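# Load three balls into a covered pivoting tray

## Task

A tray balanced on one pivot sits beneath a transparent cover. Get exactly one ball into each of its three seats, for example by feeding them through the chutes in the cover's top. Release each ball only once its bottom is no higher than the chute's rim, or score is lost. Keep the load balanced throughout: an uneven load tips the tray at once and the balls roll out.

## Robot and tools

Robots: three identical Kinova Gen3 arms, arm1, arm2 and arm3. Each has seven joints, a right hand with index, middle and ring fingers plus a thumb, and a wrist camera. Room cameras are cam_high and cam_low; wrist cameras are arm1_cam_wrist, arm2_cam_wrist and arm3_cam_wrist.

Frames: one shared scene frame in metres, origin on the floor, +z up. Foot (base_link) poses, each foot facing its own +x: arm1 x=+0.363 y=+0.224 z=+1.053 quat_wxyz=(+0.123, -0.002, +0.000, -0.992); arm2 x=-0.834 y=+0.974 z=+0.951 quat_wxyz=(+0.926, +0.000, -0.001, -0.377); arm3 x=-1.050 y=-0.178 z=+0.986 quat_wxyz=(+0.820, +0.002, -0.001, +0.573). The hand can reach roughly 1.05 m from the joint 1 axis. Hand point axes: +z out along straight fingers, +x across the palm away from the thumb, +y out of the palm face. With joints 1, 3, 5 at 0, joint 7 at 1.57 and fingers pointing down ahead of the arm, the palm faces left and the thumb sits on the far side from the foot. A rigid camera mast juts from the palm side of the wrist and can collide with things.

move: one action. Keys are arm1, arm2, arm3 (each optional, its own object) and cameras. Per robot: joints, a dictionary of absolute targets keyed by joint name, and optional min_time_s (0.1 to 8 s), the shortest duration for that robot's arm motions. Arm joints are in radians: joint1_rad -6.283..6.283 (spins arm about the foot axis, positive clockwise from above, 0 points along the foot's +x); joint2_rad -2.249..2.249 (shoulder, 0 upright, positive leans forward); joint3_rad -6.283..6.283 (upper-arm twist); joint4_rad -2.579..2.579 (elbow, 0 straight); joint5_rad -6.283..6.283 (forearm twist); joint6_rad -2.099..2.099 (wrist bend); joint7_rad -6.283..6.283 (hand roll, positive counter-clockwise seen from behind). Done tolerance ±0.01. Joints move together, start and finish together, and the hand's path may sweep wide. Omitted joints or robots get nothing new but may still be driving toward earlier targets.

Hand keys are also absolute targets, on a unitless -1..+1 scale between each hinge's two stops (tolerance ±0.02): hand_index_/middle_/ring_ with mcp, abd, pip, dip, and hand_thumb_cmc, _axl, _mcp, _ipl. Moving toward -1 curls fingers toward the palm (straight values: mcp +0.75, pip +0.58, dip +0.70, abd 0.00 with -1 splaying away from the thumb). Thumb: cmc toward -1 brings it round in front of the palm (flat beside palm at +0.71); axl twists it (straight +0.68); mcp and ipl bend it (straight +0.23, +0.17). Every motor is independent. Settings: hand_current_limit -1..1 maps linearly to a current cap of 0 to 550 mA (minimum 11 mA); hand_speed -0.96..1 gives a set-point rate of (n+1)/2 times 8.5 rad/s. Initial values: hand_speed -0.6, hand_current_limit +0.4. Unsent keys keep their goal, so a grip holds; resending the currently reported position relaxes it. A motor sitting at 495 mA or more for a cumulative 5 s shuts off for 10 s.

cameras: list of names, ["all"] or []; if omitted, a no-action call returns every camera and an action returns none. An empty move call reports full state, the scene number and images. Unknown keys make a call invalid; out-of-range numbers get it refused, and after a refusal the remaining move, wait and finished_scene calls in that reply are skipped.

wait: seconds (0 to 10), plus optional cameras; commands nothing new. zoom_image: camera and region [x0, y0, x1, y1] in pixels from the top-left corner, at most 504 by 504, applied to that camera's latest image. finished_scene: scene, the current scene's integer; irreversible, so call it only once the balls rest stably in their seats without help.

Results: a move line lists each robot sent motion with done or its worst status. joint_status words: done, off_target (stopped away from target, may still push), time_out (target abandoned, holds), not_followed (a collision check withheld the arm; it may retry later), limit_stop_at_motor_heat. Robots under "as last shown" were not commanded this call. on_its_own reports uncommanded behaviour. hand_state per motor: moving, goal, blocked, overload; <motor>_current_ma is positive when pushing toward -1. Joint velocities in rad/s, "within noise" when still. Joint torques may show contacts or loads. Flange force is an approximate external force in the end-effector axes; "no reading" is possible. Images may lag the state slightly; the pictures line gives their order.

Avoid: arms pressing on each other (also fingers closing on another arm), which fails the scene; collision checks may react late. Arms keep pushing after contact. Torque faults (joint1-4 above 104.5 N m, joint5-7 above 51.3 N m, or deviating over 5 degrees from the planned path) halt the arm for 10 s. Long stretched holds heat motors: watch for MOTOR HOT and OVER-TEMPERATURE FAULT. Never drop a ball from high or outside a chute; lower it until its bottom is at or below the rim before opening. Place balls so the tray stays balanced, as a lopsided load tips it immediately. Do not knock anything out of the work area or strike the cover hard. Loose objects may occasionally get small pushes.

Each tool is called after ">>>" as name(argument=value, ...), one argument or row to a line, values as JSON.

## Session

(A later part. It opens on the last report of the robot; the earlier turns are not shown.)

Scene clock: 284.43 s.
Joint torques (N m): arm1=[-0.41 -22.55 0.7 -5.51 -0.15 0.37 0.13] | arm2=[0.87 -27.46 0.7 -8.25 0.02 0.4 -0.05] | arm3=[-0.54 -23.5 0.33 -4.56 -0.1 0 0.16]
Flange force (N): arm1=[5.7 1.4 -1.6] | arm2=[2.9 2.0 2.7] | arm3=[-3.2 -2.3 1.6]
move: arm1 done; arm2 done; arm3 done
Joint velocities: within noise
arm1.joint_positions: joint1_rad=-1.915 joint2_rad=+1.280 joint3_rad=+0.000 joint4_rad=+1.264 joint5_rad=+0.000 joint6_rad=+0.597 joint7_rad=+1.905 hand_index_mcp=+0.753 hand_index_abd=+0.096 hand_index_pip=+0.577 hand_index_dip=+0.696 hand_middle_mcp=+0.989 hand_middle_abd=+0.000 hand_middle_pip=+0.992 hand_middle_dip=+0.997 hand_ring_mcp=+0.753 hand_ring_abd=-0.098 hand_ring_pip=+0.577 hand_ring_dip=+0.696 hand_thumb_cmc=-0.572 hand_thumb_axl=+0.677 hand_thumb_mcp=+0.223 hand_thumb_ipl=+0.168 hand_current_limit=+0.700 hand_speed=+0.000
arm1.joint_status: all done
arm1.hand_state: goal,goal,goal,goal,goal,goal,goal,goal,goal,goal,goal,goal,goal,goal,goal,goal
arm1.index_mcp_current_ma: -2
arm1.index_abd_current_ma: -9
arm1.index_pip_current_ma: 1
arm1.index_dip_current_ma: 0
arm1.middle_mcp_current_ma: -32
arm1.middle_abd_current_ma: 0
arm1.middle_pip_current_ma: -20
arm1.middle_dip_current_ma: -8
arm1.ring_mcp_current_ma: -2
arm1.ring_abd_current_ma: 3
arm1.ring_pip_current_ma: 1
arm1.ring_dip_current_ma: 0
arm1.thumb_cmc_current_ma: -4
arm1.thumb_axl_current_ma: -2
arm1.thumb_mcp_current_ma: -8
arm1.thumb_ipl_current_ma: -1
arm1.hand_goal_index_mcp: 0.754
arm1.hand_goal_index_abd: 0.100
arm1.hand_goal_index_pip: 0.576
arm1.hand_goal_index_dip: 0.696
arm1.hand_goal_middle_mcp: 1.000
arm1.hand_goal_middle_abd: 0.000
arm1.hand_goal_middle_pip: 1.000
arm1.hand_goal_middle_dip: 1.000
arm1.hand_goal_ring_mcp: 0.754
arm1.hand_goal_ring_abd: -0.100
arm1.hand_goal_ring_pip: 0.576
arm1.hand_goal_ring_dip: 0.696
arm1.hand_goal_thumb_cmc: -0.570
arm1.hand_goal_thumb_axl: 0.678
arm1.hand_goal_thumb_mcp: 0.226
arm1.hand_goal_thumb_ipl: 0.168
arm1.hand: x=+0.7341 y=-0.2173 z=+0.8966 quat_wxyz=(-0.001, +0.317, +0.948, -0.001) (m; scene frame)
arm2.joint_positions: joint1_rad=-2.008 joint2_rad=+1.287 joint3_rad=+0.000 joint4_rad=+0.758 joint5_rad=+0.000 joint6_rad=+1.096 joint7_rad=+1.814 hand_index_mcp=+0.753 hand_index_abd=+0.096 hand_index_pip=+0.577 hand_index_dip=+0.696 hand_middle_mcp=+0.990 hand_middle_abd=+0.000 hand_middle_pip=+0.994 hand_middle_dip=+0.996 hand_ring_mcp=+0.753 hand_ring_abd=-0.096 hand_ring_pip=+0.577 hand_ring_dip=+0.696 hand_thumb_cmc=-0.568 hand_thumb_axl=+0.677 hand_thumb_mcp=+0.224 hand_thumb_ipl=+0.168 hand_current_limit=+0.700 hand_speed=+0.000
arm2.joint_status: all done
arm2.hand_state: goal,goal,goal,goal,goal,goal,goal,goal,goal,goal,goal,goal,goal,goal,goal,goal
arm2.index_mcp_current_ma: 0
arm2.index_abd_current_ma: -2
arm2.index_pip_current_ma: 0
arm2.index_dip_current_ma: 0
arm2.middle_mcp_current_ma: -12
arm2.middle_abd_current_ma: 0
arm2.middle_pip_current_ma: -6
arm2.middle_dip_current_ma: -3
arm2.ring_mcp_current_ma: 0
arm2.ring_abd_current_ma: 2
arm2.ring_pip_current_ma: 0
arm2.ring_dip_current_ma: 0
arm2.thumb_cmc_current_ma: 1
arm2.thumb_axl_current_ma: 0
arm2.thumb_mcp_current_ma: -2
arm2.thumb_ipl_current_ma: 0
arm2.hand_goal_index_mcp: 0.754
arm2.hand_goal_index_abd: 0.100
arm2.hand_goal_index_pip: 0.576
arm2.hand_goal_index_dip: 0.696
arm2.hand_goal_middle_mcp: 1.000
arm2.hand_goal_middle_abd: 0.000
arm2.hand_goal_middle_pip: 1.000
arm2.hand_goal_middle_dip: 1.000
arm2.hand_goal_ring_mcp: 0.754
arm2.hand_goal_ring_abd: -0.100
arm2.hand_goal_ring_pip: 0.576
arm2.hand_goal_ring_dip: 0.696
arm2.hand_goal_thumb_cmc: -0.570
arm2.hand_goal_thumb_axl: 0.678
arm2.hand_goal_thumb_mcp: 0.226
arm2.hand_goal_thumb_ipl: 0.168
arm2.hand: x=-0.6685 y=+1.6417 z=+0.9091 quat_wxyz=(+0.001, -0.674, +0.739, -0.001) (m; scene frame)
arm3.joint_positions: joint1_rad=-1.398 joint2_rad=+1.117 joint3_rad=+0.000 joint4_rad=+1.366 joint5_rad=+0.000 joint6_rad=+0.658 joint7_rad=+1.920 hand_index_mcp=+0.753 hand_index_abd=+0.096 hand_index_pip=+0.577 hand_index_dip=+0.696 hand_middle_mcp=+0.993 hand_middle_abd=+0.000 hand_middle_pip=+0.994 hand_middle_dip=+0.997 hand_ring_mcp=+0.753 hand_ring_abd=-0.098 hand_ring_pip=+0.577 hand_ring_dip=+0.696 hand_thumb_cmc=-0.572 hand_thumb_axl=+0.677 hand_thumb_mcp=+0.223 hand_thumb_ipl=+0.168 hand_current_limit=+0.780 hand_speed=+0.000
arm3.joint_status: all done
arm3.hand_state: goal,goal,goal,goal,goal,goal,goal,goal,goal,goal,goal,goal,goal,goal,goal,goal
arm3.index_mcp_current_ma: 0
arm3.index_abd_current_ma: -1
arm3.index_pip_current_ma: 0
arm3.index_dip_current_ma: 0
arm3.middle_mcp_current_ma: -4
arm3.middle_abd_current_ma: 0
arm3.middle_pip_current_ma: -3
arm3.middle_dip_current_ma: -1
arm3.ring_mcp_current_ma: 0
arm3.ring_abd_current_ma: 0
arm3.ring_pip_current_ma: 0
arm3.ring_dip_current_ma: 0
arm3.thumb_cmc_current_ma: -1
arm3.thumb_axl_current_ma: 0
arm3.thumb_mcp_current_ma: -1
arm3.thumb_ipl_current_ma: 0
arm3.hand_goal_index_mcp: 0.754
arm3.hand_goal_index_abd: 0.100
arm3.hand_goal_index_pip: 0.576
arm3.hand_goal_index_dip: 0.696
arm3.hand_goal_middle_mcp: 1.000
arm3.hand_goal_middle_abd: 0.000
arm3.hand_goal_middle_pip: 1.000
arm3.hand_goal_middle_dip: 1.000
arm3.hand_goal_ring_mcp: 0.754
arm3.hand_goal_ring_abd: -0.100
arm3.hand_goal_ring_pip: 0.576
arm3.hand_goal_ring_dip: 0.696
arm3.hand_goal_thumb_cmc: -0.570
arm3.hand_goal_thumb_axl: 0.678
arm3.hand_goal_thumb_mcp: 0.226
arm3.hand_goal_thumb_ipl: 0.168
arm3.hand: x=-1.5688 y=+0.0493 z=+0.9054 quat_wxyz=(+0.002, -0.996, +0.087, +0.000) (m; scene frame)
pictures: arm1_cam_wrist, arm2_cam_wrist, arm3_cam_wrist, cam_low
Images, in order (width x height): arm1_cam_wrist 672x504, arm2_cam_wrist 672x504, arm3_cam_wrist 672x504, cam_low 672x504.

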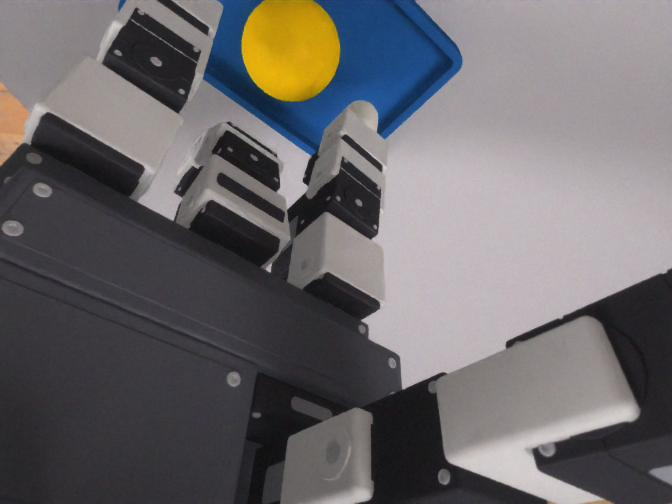

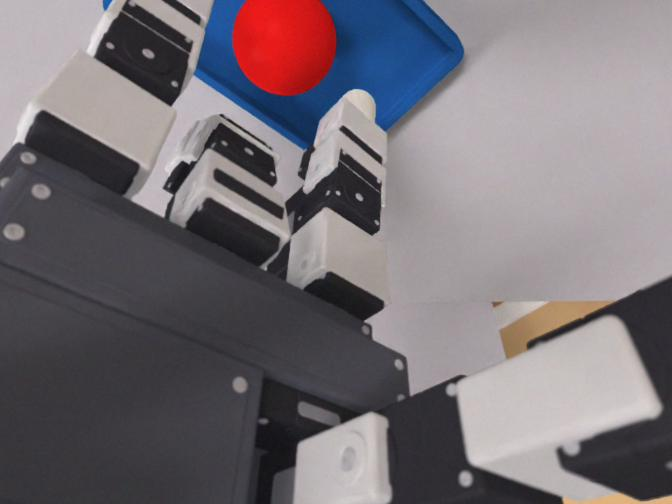

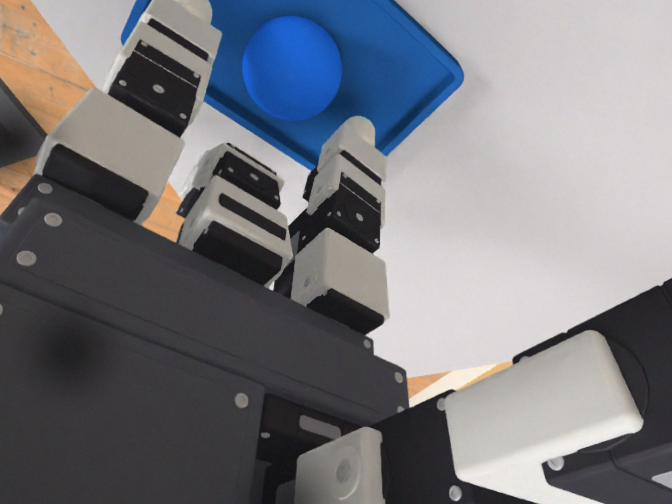

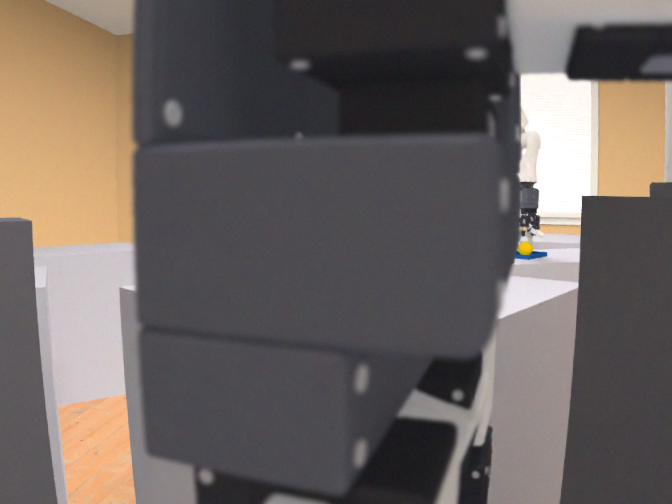

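>>> move(
  arm1={"joints":{"joint1_rad":-1.9131,"joint2_rad":1.3342,"joint4_rad":1.2195,"joint6_rad":0.5879,"joint7_rad":1.9069},"min_time_s":0.8},
  arm2={"joints":{"joint1_rad":-2.0063,"joint2_rad":1.3277,"joint4_rad":0.7333,"joint6_rad":1.0806,"joint7_rad":1.8162},"min_time_s":0.8},
  arm3={"joints":{"joint1_rad":-1.3977,"joint2_rad":1.1666,"joint4_rad":1.336,"joint6_rad":0.639,"joint7_rad":1.9204},"min_time_s":0.8},
)

>>> move(
  arm1={"joints":{"hand_index_abd":-0.15,"hand_ring_abd":0.15,"hand_speed":-0.8}},
  arm2={"joints":{"hand_index_abd":-0.15,"hand_ring_abd":0.15,"hand_speed":-0.8}},
  arm3={"joints":{"hand_index_abd":-0.15,"hand_ring_abd":0.15,"hand_speed":-0.8}},
  cameras=["arm1_cam_wrist","arm2_cam_wrist","arm3_cam_wrist"],
)

>>> zoom_image(
  camera="arm1_cam_wrist",
  region=[180, 0, 380, 140],
)

>>> zoom_image(
  camera="arm2_cam_wrist",
  region=[180, 0, 380, 140],
)

>>> zoom_image(
  camera="arm3_cam_wrist",
  region=[180, 0, 380, 140],
)

Scene clock: 325.37 s.
Joint torques (N m): arm1=[-0.45 -22.76 0.69 -5.46 -0.14 0.39 0.12] | arm2=[0.91 -27.45 0.74 -8.36 0.05 0.37 -0.05] | arm3=[-0.53 -23.85 0.36 -4.46 -0.08 0 0.18]
Flange force (N): arm1=[6.0 1.4 -1.9] | arm2=[4.7 2.6 2.2] | arm3=[-3.2 -2.3 1.9]
move: arm1 done; arm2 done; arm3 done
Joint velocities: within noise
arm1.joint_positions: joint1_rad=-1.913 joint2_rad=+1.334 joint3_rad=+0.000 joint4_rad=+1.220 joint5_rad=+0.000 joint6_rad=+0.588 joint7_rad=+1.907 hand_index_mcp=+0.753 hand_index_abd=+0.096 hand_index_pip=+0.577 hand_index_dip=+0.696 hand_middle_mcp=+0.989 hand_middle_abd=+0.000 hand_middle_pip=+0.992 hand_middle_dip=+0.997 hand_ring_mcp=+0.753 hand_ring_abd=-0.098 hand_ring_pip=+0.577 hand_ring_dip=+0.696 hand_thumb_cmc=-0.572 hand_thumb_axl=+0.677 hand_thumb_mcp=+0.223 hand_thumb_ipl=+0.168 hand_current_limit=+0.700 hand_speed=+0.000
arm1.joint_status: all done
arm1.hand_state: goal,goal,goal,goal,goal,goal,goal,goal,goal,goal,goal,goal,goal,goal,goal,goal
arm1.index_mcp_current_ma: -2
arm1.index_abd_current_ma: -9
arm1.index_pip_current_ma: 1
arm1.index_dip_current_ma: 0
arm1.middle_mcp_current_ma: -32
arm1.middle_abd_current_ma: 0
arm1.middle_pip_current_ma: -20
arm1.middle_dip_current_ma: -8
arm1.ring_mcp_current_ma: -2
arm1.ring_abd_current_ma: 3
arm1.ring_pip_current_ma: 1
arm1.ring_dip_current_ma: 0
arm1.thumb_cmc_current_ma: -4
arm1.thumb_axl_current_ma: -2
arm1.thumb_mcp_current_ma: -8
arm1.thumb_ipl_current_ma: -1
arm1.hand_goal_index_mcp: 0.754
arm1.hand_goal_index_abd: 0.100
arm1.hand_goal_index_pip: 0.576
arm1.hand_goal_index_dip: 0.696
arm1.hand_goal_middle_mcp: 1.000
arm1.hand_goal_middle_abd: 0.000
arm1.hand_goal_middle_pip: 1.000
arm1.hand_goal_middle_dip: 1.000
arm1.hand_goal_ring_mcp: 0.754
arm1.hand_goal_ring_abd: -0.100
arm1.hand_goal_ring_pip: 0.576
arm1.hand_goal_ring_dip: 0.696
arm1.hand_goal_thumb_cmc: -0.570
arm1.hand_goal_thumb_axl: 0.678
arm1.hand_goal_thumb_mcp: 0.226
arm1.hand_goal_thumb_ipl: 0.168
arm1.hand: x=+0.7351 y=-0.2207 z=+0.8732 quat_wxyz=(-0.001, +0.317, +0.948, -0.001) (m; scene frame)
arm2.joint_positions: joint1_rad=-2.006 joint2_rad=+1.328 joint3_rad=+0.000 joint4_rad=+0.733 joint5_rad=+0.000 joint6_rad=+1.081 joint7_rad=+1.816 hand_index_mcp=+0.753 hand_index_abd=+0.096 hand_index_pip=+0.577 hand_index_dip=+0.696 hand_middle_mcp=+0.990 hand_middle_abd=+0.000 hand_middle_pip=+0.994 hand_middle_dip=+0.996 hand_ring_mcp=+0.753 hand_ring_abd=-0.096 hand_ring_pip=+0.577 hand_ring_dip=+0.696 hand_thumb_cmc=-0.568 hand_thumb_axl=+0.677 hand_thumb_mcp=+0.224 hand_thumb_ipl=+0.168 hand_current_limit=+0.700 hand_speed=+0.000
arm2.joint_status: all done
arm2.hand_state: goal,goal,goal,goal,goal,goal,goal,goal,goal,goal,goal,goal,goal,goal,goal,goal
arm2.index_mcp_current_ma: 0
arm2.index_abd_current_ma: -2
arm2.index_pip_current_ma: 0
arm2.index_dip_current_ma: 0
arm2.middle_mcp_current_ma: -12
arm2.middle_abd_current_ma: 0
arm2.middle_pip_current_ma: -6
arm2.middle_dip_current_ma: -3
arm2.ring_mcp_current_ma: 0
arm2.ring_abd_current_ma: 2
arm2.ring_pip_current_ma: 0
arm2.ring_dip_current_ma: 0
arm2.thumb_cmc_current_ma: 1
arm2.thumb_axl_current_ma: 0
arm2.thumb_mcp_current_ma: -2
arm2.thumb_ipl_current_ma: 0
arm2.hand_goal_index_mcp: 0.754
arm2.hand_goal_index_abd: 0.100
arm2.hand_goal_index_pip: 0.576
arm2.hand_goal_index_dip: 0.696
arm2.hand_goal_middle_mcp: 1.000
arm2.hand_goal_middle_abd: 0.000
arm2.hand_goal_middle_pip: 1.000
arm2.hand_goal_middle_dip: 1.000
arm2.hand_goal_ring_mcp: 0.754
arm2.hand_goal_ring_abd: -0.100
arm2.hand_goal_ring_pip: 0.576
arm2.hand_goal_ring_dip: 0.696
arm2.hand_goal_thumb_cmc: -0.570
arm2.hand_goal_thumb_axl: 0.678
arm2.hand_goal_thumb_mcp: 0.226
arm2.hand_goal_thumb_ipl: 0.168
arm2.hand: x=-0.6664 y=+1.6432 z=+0.8882 quat_wxyz=(+0.001, -0.674, +0.739, -0.001) (m; scene frame)
arm3.joint_positions: joint1_rad=-1.398 joint2_rad=+1.167 joint3_rad=+0.000 joint4_rad=+1.336 joint5_rad=+0.000 joint6_rad=+0.639 joint7_rad=+1.920 hand_index_mcp=+0.753 hand_index_abd=+0.096 hand_index_pip=+0.577 hand_index_dip=+0.696 hand_middle_mcp=+0.993 hand_middle_abd=+0.000 hand_middle_pip=+0.994 hand_middle_dip=+0.997 hand_ring_mcp=+0.753 hand_ring_abd=-0.098 hand_ring_pip=+0.577 hand_ring_dip=+0.696 hand_thumb_cmc=-0.572 hand_thumb_axl=+0.677 hand_thumb_mcp=+0.223 hand_thumb_ipl=+0.168 hand_current_limit=+0.780 hand_speed=+0.000
arm3.joint_status: all done
arm3.hand_state: goal,goal,goal,goal,goal,goal,goal,goal,goal,goal,goal,goal,goal,goal,goal,goal
arm3.index_mcp_current_ma: 0
arm3.index_abd_current_ma: -1
arm3.index_pip_current_ma: 0
arm3.index_dip_current_ma: 0
arm3.middle_mcp_current_ma: -4
arm3.middle_abd_current_ma: 0
arm3.middle_pip_current_ma: -3
arm3.middle_dip_current_ma: -1
arm3.ring_mcp_current_ma: 0
arm3.ring_abd_current_ma: 0
arm3.ring_pip_current_ma: 0
arm3.ring_dip_current_ma: 0
arm3.thumb_cmc_current_ma: -1
arm3.thumb_axl_current_ma: 0
arm3.thumb_mcp_current_ma: -1
arm3.thumb_ipl_current_ma: 0
arm3.hand_goal_index_mcp: 0.754
arm3.hand_goal_index_abd: 0.100
arm3.hand_goal_index_pip: 0.576
arm3.hand_goal_index_dip: 0.696
arm3.hand_goal_middle_mcp: 1.000
arm3.hand_goal_middle_abd: 0.000
arm3.hand_goal_middle_pip: 1.000
arm3.hand_goal_middle_dip: 1.000
arm3.hand_goal_ring_mcp: 0.754
arm3.hand_goal_ring_abd: -0.100
arm3.hand_goal_ring_pip: 0.576
arm3.hand_goal_ring_dip: 0.696
arm3.hand_goal_thumb_cmc: -0.570
arm3.hand_goal_thumb_axl: 0.678
arm3.hand_goal_thumb_mcp: 0.226
arm3.hand_goal_thumb_ipl: 0.168
arm3.hand: x=-1.5721 y=+0.0513 z=+0.8829 quat_wxyz=(+0.002, -0.996, +0.087, +0.000) (m; scene frame)
pictures: none

Scene clock: 326.10 s.
Joint torques (N m): arm1=[-0.53 -22.85 0.65 -5.62 -0.16 0.26 0.13] | arm2=[0.86 -27.52 0.76 -8.27 0.06 0.44 -0.05] | arm3=[-0.5 -23.55 0.34 -4.39 -0.08 0.08 0.16]
Flange force (N): arm1=[6.2 1.4 -2.0] | arm2=[4.1 2.3 2.5] | arm3=[-2.9 -2.1 1.5]
move: arm1 off_target; arm2 off_target; arm3 off_target
Joint velocities: within noise
arm1.joint_positions: joint1_rad=-1.913 joint2_rad=+1.334 joint3_rad=+0.000 joint4_rad=+1.219 joint5_rad=+0.000 joint6_rad=+0.588 joint7_rad=+1.907 hand_index_mcp=+0.753 hand_index_abd=-0.071 hand_index_pip=+0.577 hand_index_dip=+0.696 hand_middle_mcp=+0.989 hand_middle_abd=+0.000 hand_middle_pip=+0.992 hand_middle_dip=+0.997 hand_ring_mcp=+0.753 hand_ring_abd=+0.082 hand_ring_pip=+0.577 hand_ring_dip=+0.696 hand_thumb_cmc=-0.572 hand_thumb_axl=+0.677 hand_thumb_mcp=+0.223 hand_thumb_ipl=+0.168 hand_current_limit=+0.700 hand_speed=-0.800
arm1.joint_status: hand_index_abd off_target (ended at -0.071, target -0.150); hand_ring_abd off_target (ended at +0.082, target +0.150); the others done
arm1.hand_state: goal,blocked,goal,goal,goal,goal,goal,goal,goal,blocked,goal,goal,goal,goal,goal,goal
arm1.index_mcp_current_ma: -2
arm1.index_abd_current_ma: 267
arm1.index_pip_current_ma: 1
arm1.index_dip_current_ma: 0
arm1.middle_mcp_current_ma: -32
arm1.middle_abd_current_ma: 0
arm1.middle_pip_current_ma: -20
arm1.middle_dip_current_ma: -8
arm1.ring_mcp_current_ma: -2
arm1.ring_abd_current_ma: -222
arm1.ring_pip_current_ma: 1
arm1.ring_dip_current_ma: 0
arm1.thumb_cmc_current_ma: -4
arm1.thumb_axl_current_ma: -2
arm1.thumb_mcp_current_ma: -8
arm1.thumb_ipl_current_ma: -1
arm1.hand_goal_index_mcp: 0.754
arm1.hand_goal_index_abd: -0.150
arm1.hand_goal_index_pip: 0.576
arm1.hand_goal_index_dip: 0.696
arm1.hand_goal_middle_mcp: 1.000
arm1.hand_goal_middle_abd: 0.000
arm1.hand_goal_middle_pip: 1.000
arm1.hand_goal_middle_dip: 1.000
arm1.hand_goal_ring_mcp: 0.754
arm1.hand_goal_ring_abd: 0.150
arm1.hand_goal_ring_pip: 0.576
arm1.hand_goal_ring_dip: 0.696
arm1.hand_goal_thumb_cmc: -0.570
arm1.hand_goal_thumb_axl: 0.678
arm1.hand_goal_thumb_mcp: 0.226
arm1.hand_goal_thumb_ipl: 0.168
arm1.hand: x=+0.7351 y=-0.2208 z=+0.8732 quat_wxyz=(-0.001, +0.317, +0.948, -0.001) (m; scene frame)
arm2.joint_positions: joint1_rad=-2.006 joint2_rad=+1.328 joint3_rad=+0.000 joint4_rad=+0.733 joint5_rad=+0.000 joint6_rad=+1.081 joint7_rad=+1.816 hand_index_mcp=+0.753 hand_index_abd=-0.072 hand_index_pip=+0.577 hand_index_dip=+0.696 hand_middle_mcp=+0.990 hand_middle_abd=+0.000 hand_middle_pip=+0.994 hand_middle_dip=+0.996 hand_ring_mcp=+0.753 hand_ring_abd=+0.081 hand_ring_pip=+0.577 hand_ring_dip=+0.696 hand_thumb_cmc=-0.568 hand_thumb_axl=+0.677 hand_thumb_mcp=+0.224 hand_thumb_ipl=+0.168 hand_current_limit=+0.700 hand_speed=-0.800
arm2.joint_status: hand_index_abd off_target (ended at -0.072, target -0.150); hand_ring_abd off_target (ended at +0.081, target +0.150); the others done
arm2.hand_state: goal,blocked,goal,goal,goal,goal,goal,goal,goal,blocked,goal,goal,goal,goal,goal,goal
arm2.index_mcp_current_ma: 0
arm2.index_abd_current_ma: 167
arm2.index_pip_current_ma: 0
arm2.index_dip_current_ma: 0
arm2.middle_mcp_current_ma: -12
arm2.middle_abd_current_ma: 0
arm2.middle_pip_current_ma: -6
arm2.middle_dip_current_ma: -3
arm2.ring_mcp_current_ma: 0
arm2.ring_abd_current_ma: -141
arm2.ring_pip_current_ma: 0
arm2.ring_dip_current_ma: 0
arm2.thumb_cmc_current_ma: 1
arm2.thumb_axl_current_ma: 0
arm2.thumb_mcp_current_ma: -2
arm2.thumb_ipl_current_ma: 0
arm2.hand_goal_index_mcp: 0.754
arm2.hand_goal_index_abd: -0.150
arm2.hand_goal_index_pip: 0.576
arm2.hand_goal_index_dip: 0.696
arm2.hand_goal_middle_mcp: 1.000
arm2.hand_goal_middle_abd: 0.000
arm2.hand_goal_middle_pip: 1.000
arm2.hand_goal_middle_dip: 1.000
arm2.hand_goal_ring_mcp: 0.754
arm2.hand_goal_ring_abd: 0.150
arm2.hand_goal_ring_pip: 0.576
arm2.hand_goal_ring_dip: 0.696
arm2.hand_goal_thumb_cmc: -0.570
arm2.hand_goal_thumb_axl: 0.678
arm2.hand_goal_thumb_mcp: 0.226
arm2.hand_goal_thumb_ipl: 0.168
arm2.hand: x=-0.6664 y=+1.6433 z=+0.8882 quat_wxyz=(+0.001, -0.674, +0.739, -0.001) (m; scene frame)
arm3.joint_positions: joint1_rad=-1.398 joint2_rad=+1.167 joint3_rad=+0.000 joint4_rad=+1.336 joint5_rad=+0.000 joint6_rad=+0.639 joint7_rad=+1.920 hand_index_mcp=+0.753 hand_index_abd=-0.073 hand_index_pip=+0.577 hand_index_dip=+0.696 hand_middle_mcp=+0.993 hand_middle_abd=+0.000 hand_middle_pip=+0.994 hand_middle_dip=+0.997 hand_ring_mcp=+0.753 hand_ring_abd=+0.079 hand_ring_pip=+0.577 hand_ring_dip=+0.696 hand_thumb_cmc=-0.572 hand_thumb_axl=+0.677 hand_thumb_mcp=+0.223 hand_thumb_ipl=+0.168 hand_current_limit=+0.780 hand_speed=-0.800
arm3.joint_status: hand_index_abd off_target (ended at -0.073, target -0.150); hand_ring_abd off_target (ended at +0.079, target +0.150); the others done
arm3.hand_state: goal,blocked,goal,goal,goal,goal,goal,goal,goal,blocked,goal,goal,goal,goal,goal,goal
arm3.index_mcp_current_ma: 0
arm3.index_abd_current_ma: 131
arm3.index_pip_current_ma: 0
arm3.index_dip_current_ma: 0
arm3.middle_mcp_current_ma: -4
arm3.middle_abd_current_ma: 0
arm3.middle_pip_current_ma: -3
arm3.middle_dip_current_ma: -1
arm3.ring_mcp_current_ma: 0
arm3.ring_abd_current_ma: -116
arm3.ring_pip_current_ma: 0
arm3.ring_dip_current_ma: 0
arm3.thumb_cmc_current_ma: -1
arm3.thumb_axl_current_ma: 0
arm3.thumb_mcp_current_ma: -1
arm3.thumb_ipl_current_ma: 0
arm3.hand_goal_index_mcp: 0.754
arm3.hand_goal_index_abd: -0.150
arm3.hand_goal_index_pip: 0.576
arm3.hand_goal_index_dip: 0.696
arm3.hand_goal_middle_mcp: 1.000
arm3.hand_goal_middle_abd: 0.000
arm3.hand_goal_middle_pip: 1.000
arm3.hand_goal_middle_dip: 1.000
arm3.hand_goal_ring_mcp: 0.754
arm3.hand_goal_ring_abd: 0.150
arm3.hand_goal_ring_pip: 0.576
arm3.hand_goal_ring_dip: 0.696
arm3.hand_goal_thumb_cmc: -0.570
arm3.hand_goal_thumb_axl: 0.678
arm3.hand_goal_thumb_mcp: 0.226
arm3.hand_goal_thumb_ipl: 0.168
arm3.hand: x=-1.5721 y=+0.0513 z=+0.8829 quat_wxyz=(+0.002, -0.996, +0.087, +0.000) (m; scene frame)
pictures: arm1_cam_wrist, arm2_cam_wrist, arm3_cam_wrist
Images, in order (width x height): arm1_cam_wrist 672x504, arm2_cam_wrist 672x504, arm3_cam_wrist 672x504.

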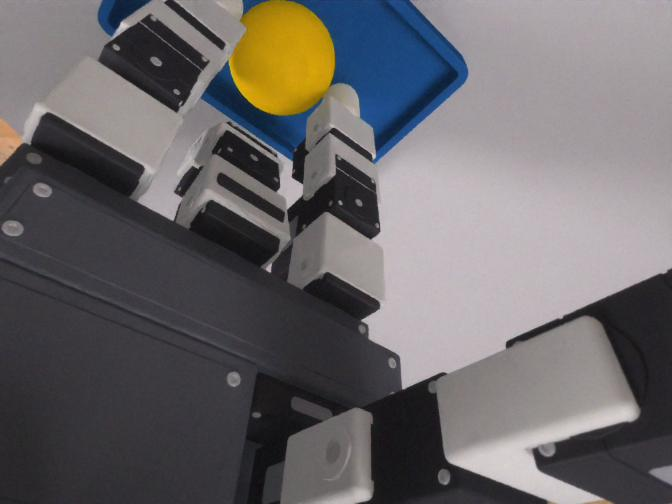

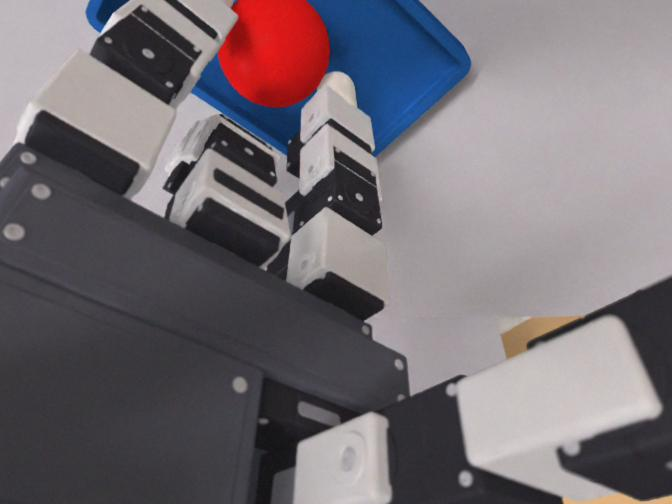

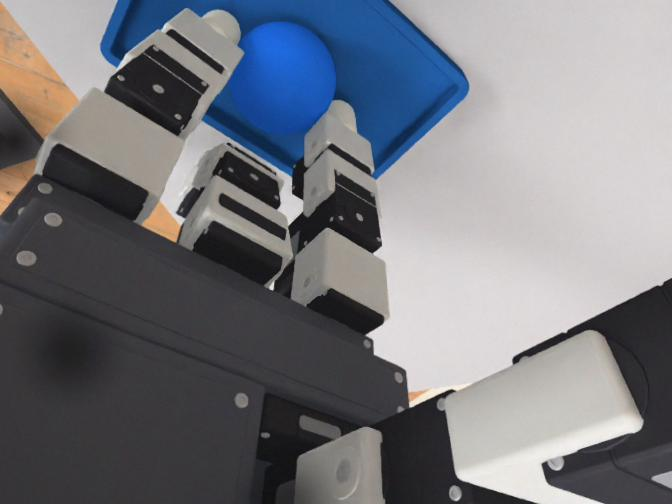

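Scaled by 2.520 from the camera's 672x504 image, which has a finer 960x720 frame.

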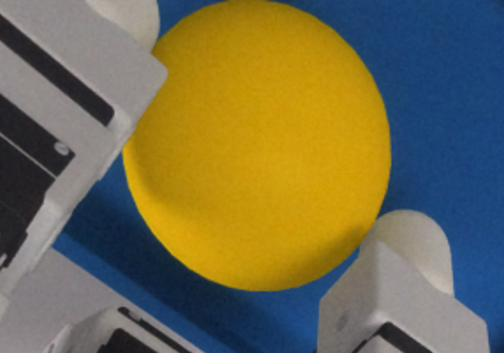

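Scaled by 2.520 from the camera's 672x504 image, which has a finer 960x720 frame.

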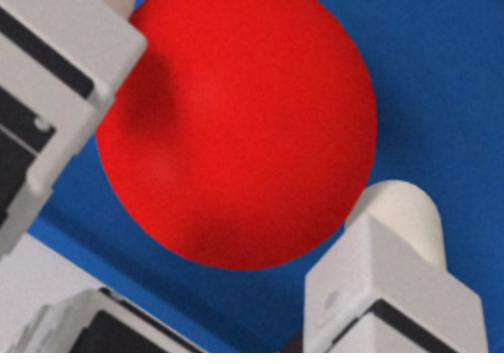

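Scaled by 2.520 from the camera's 672x504 image, which has a finer 960x720 frame.

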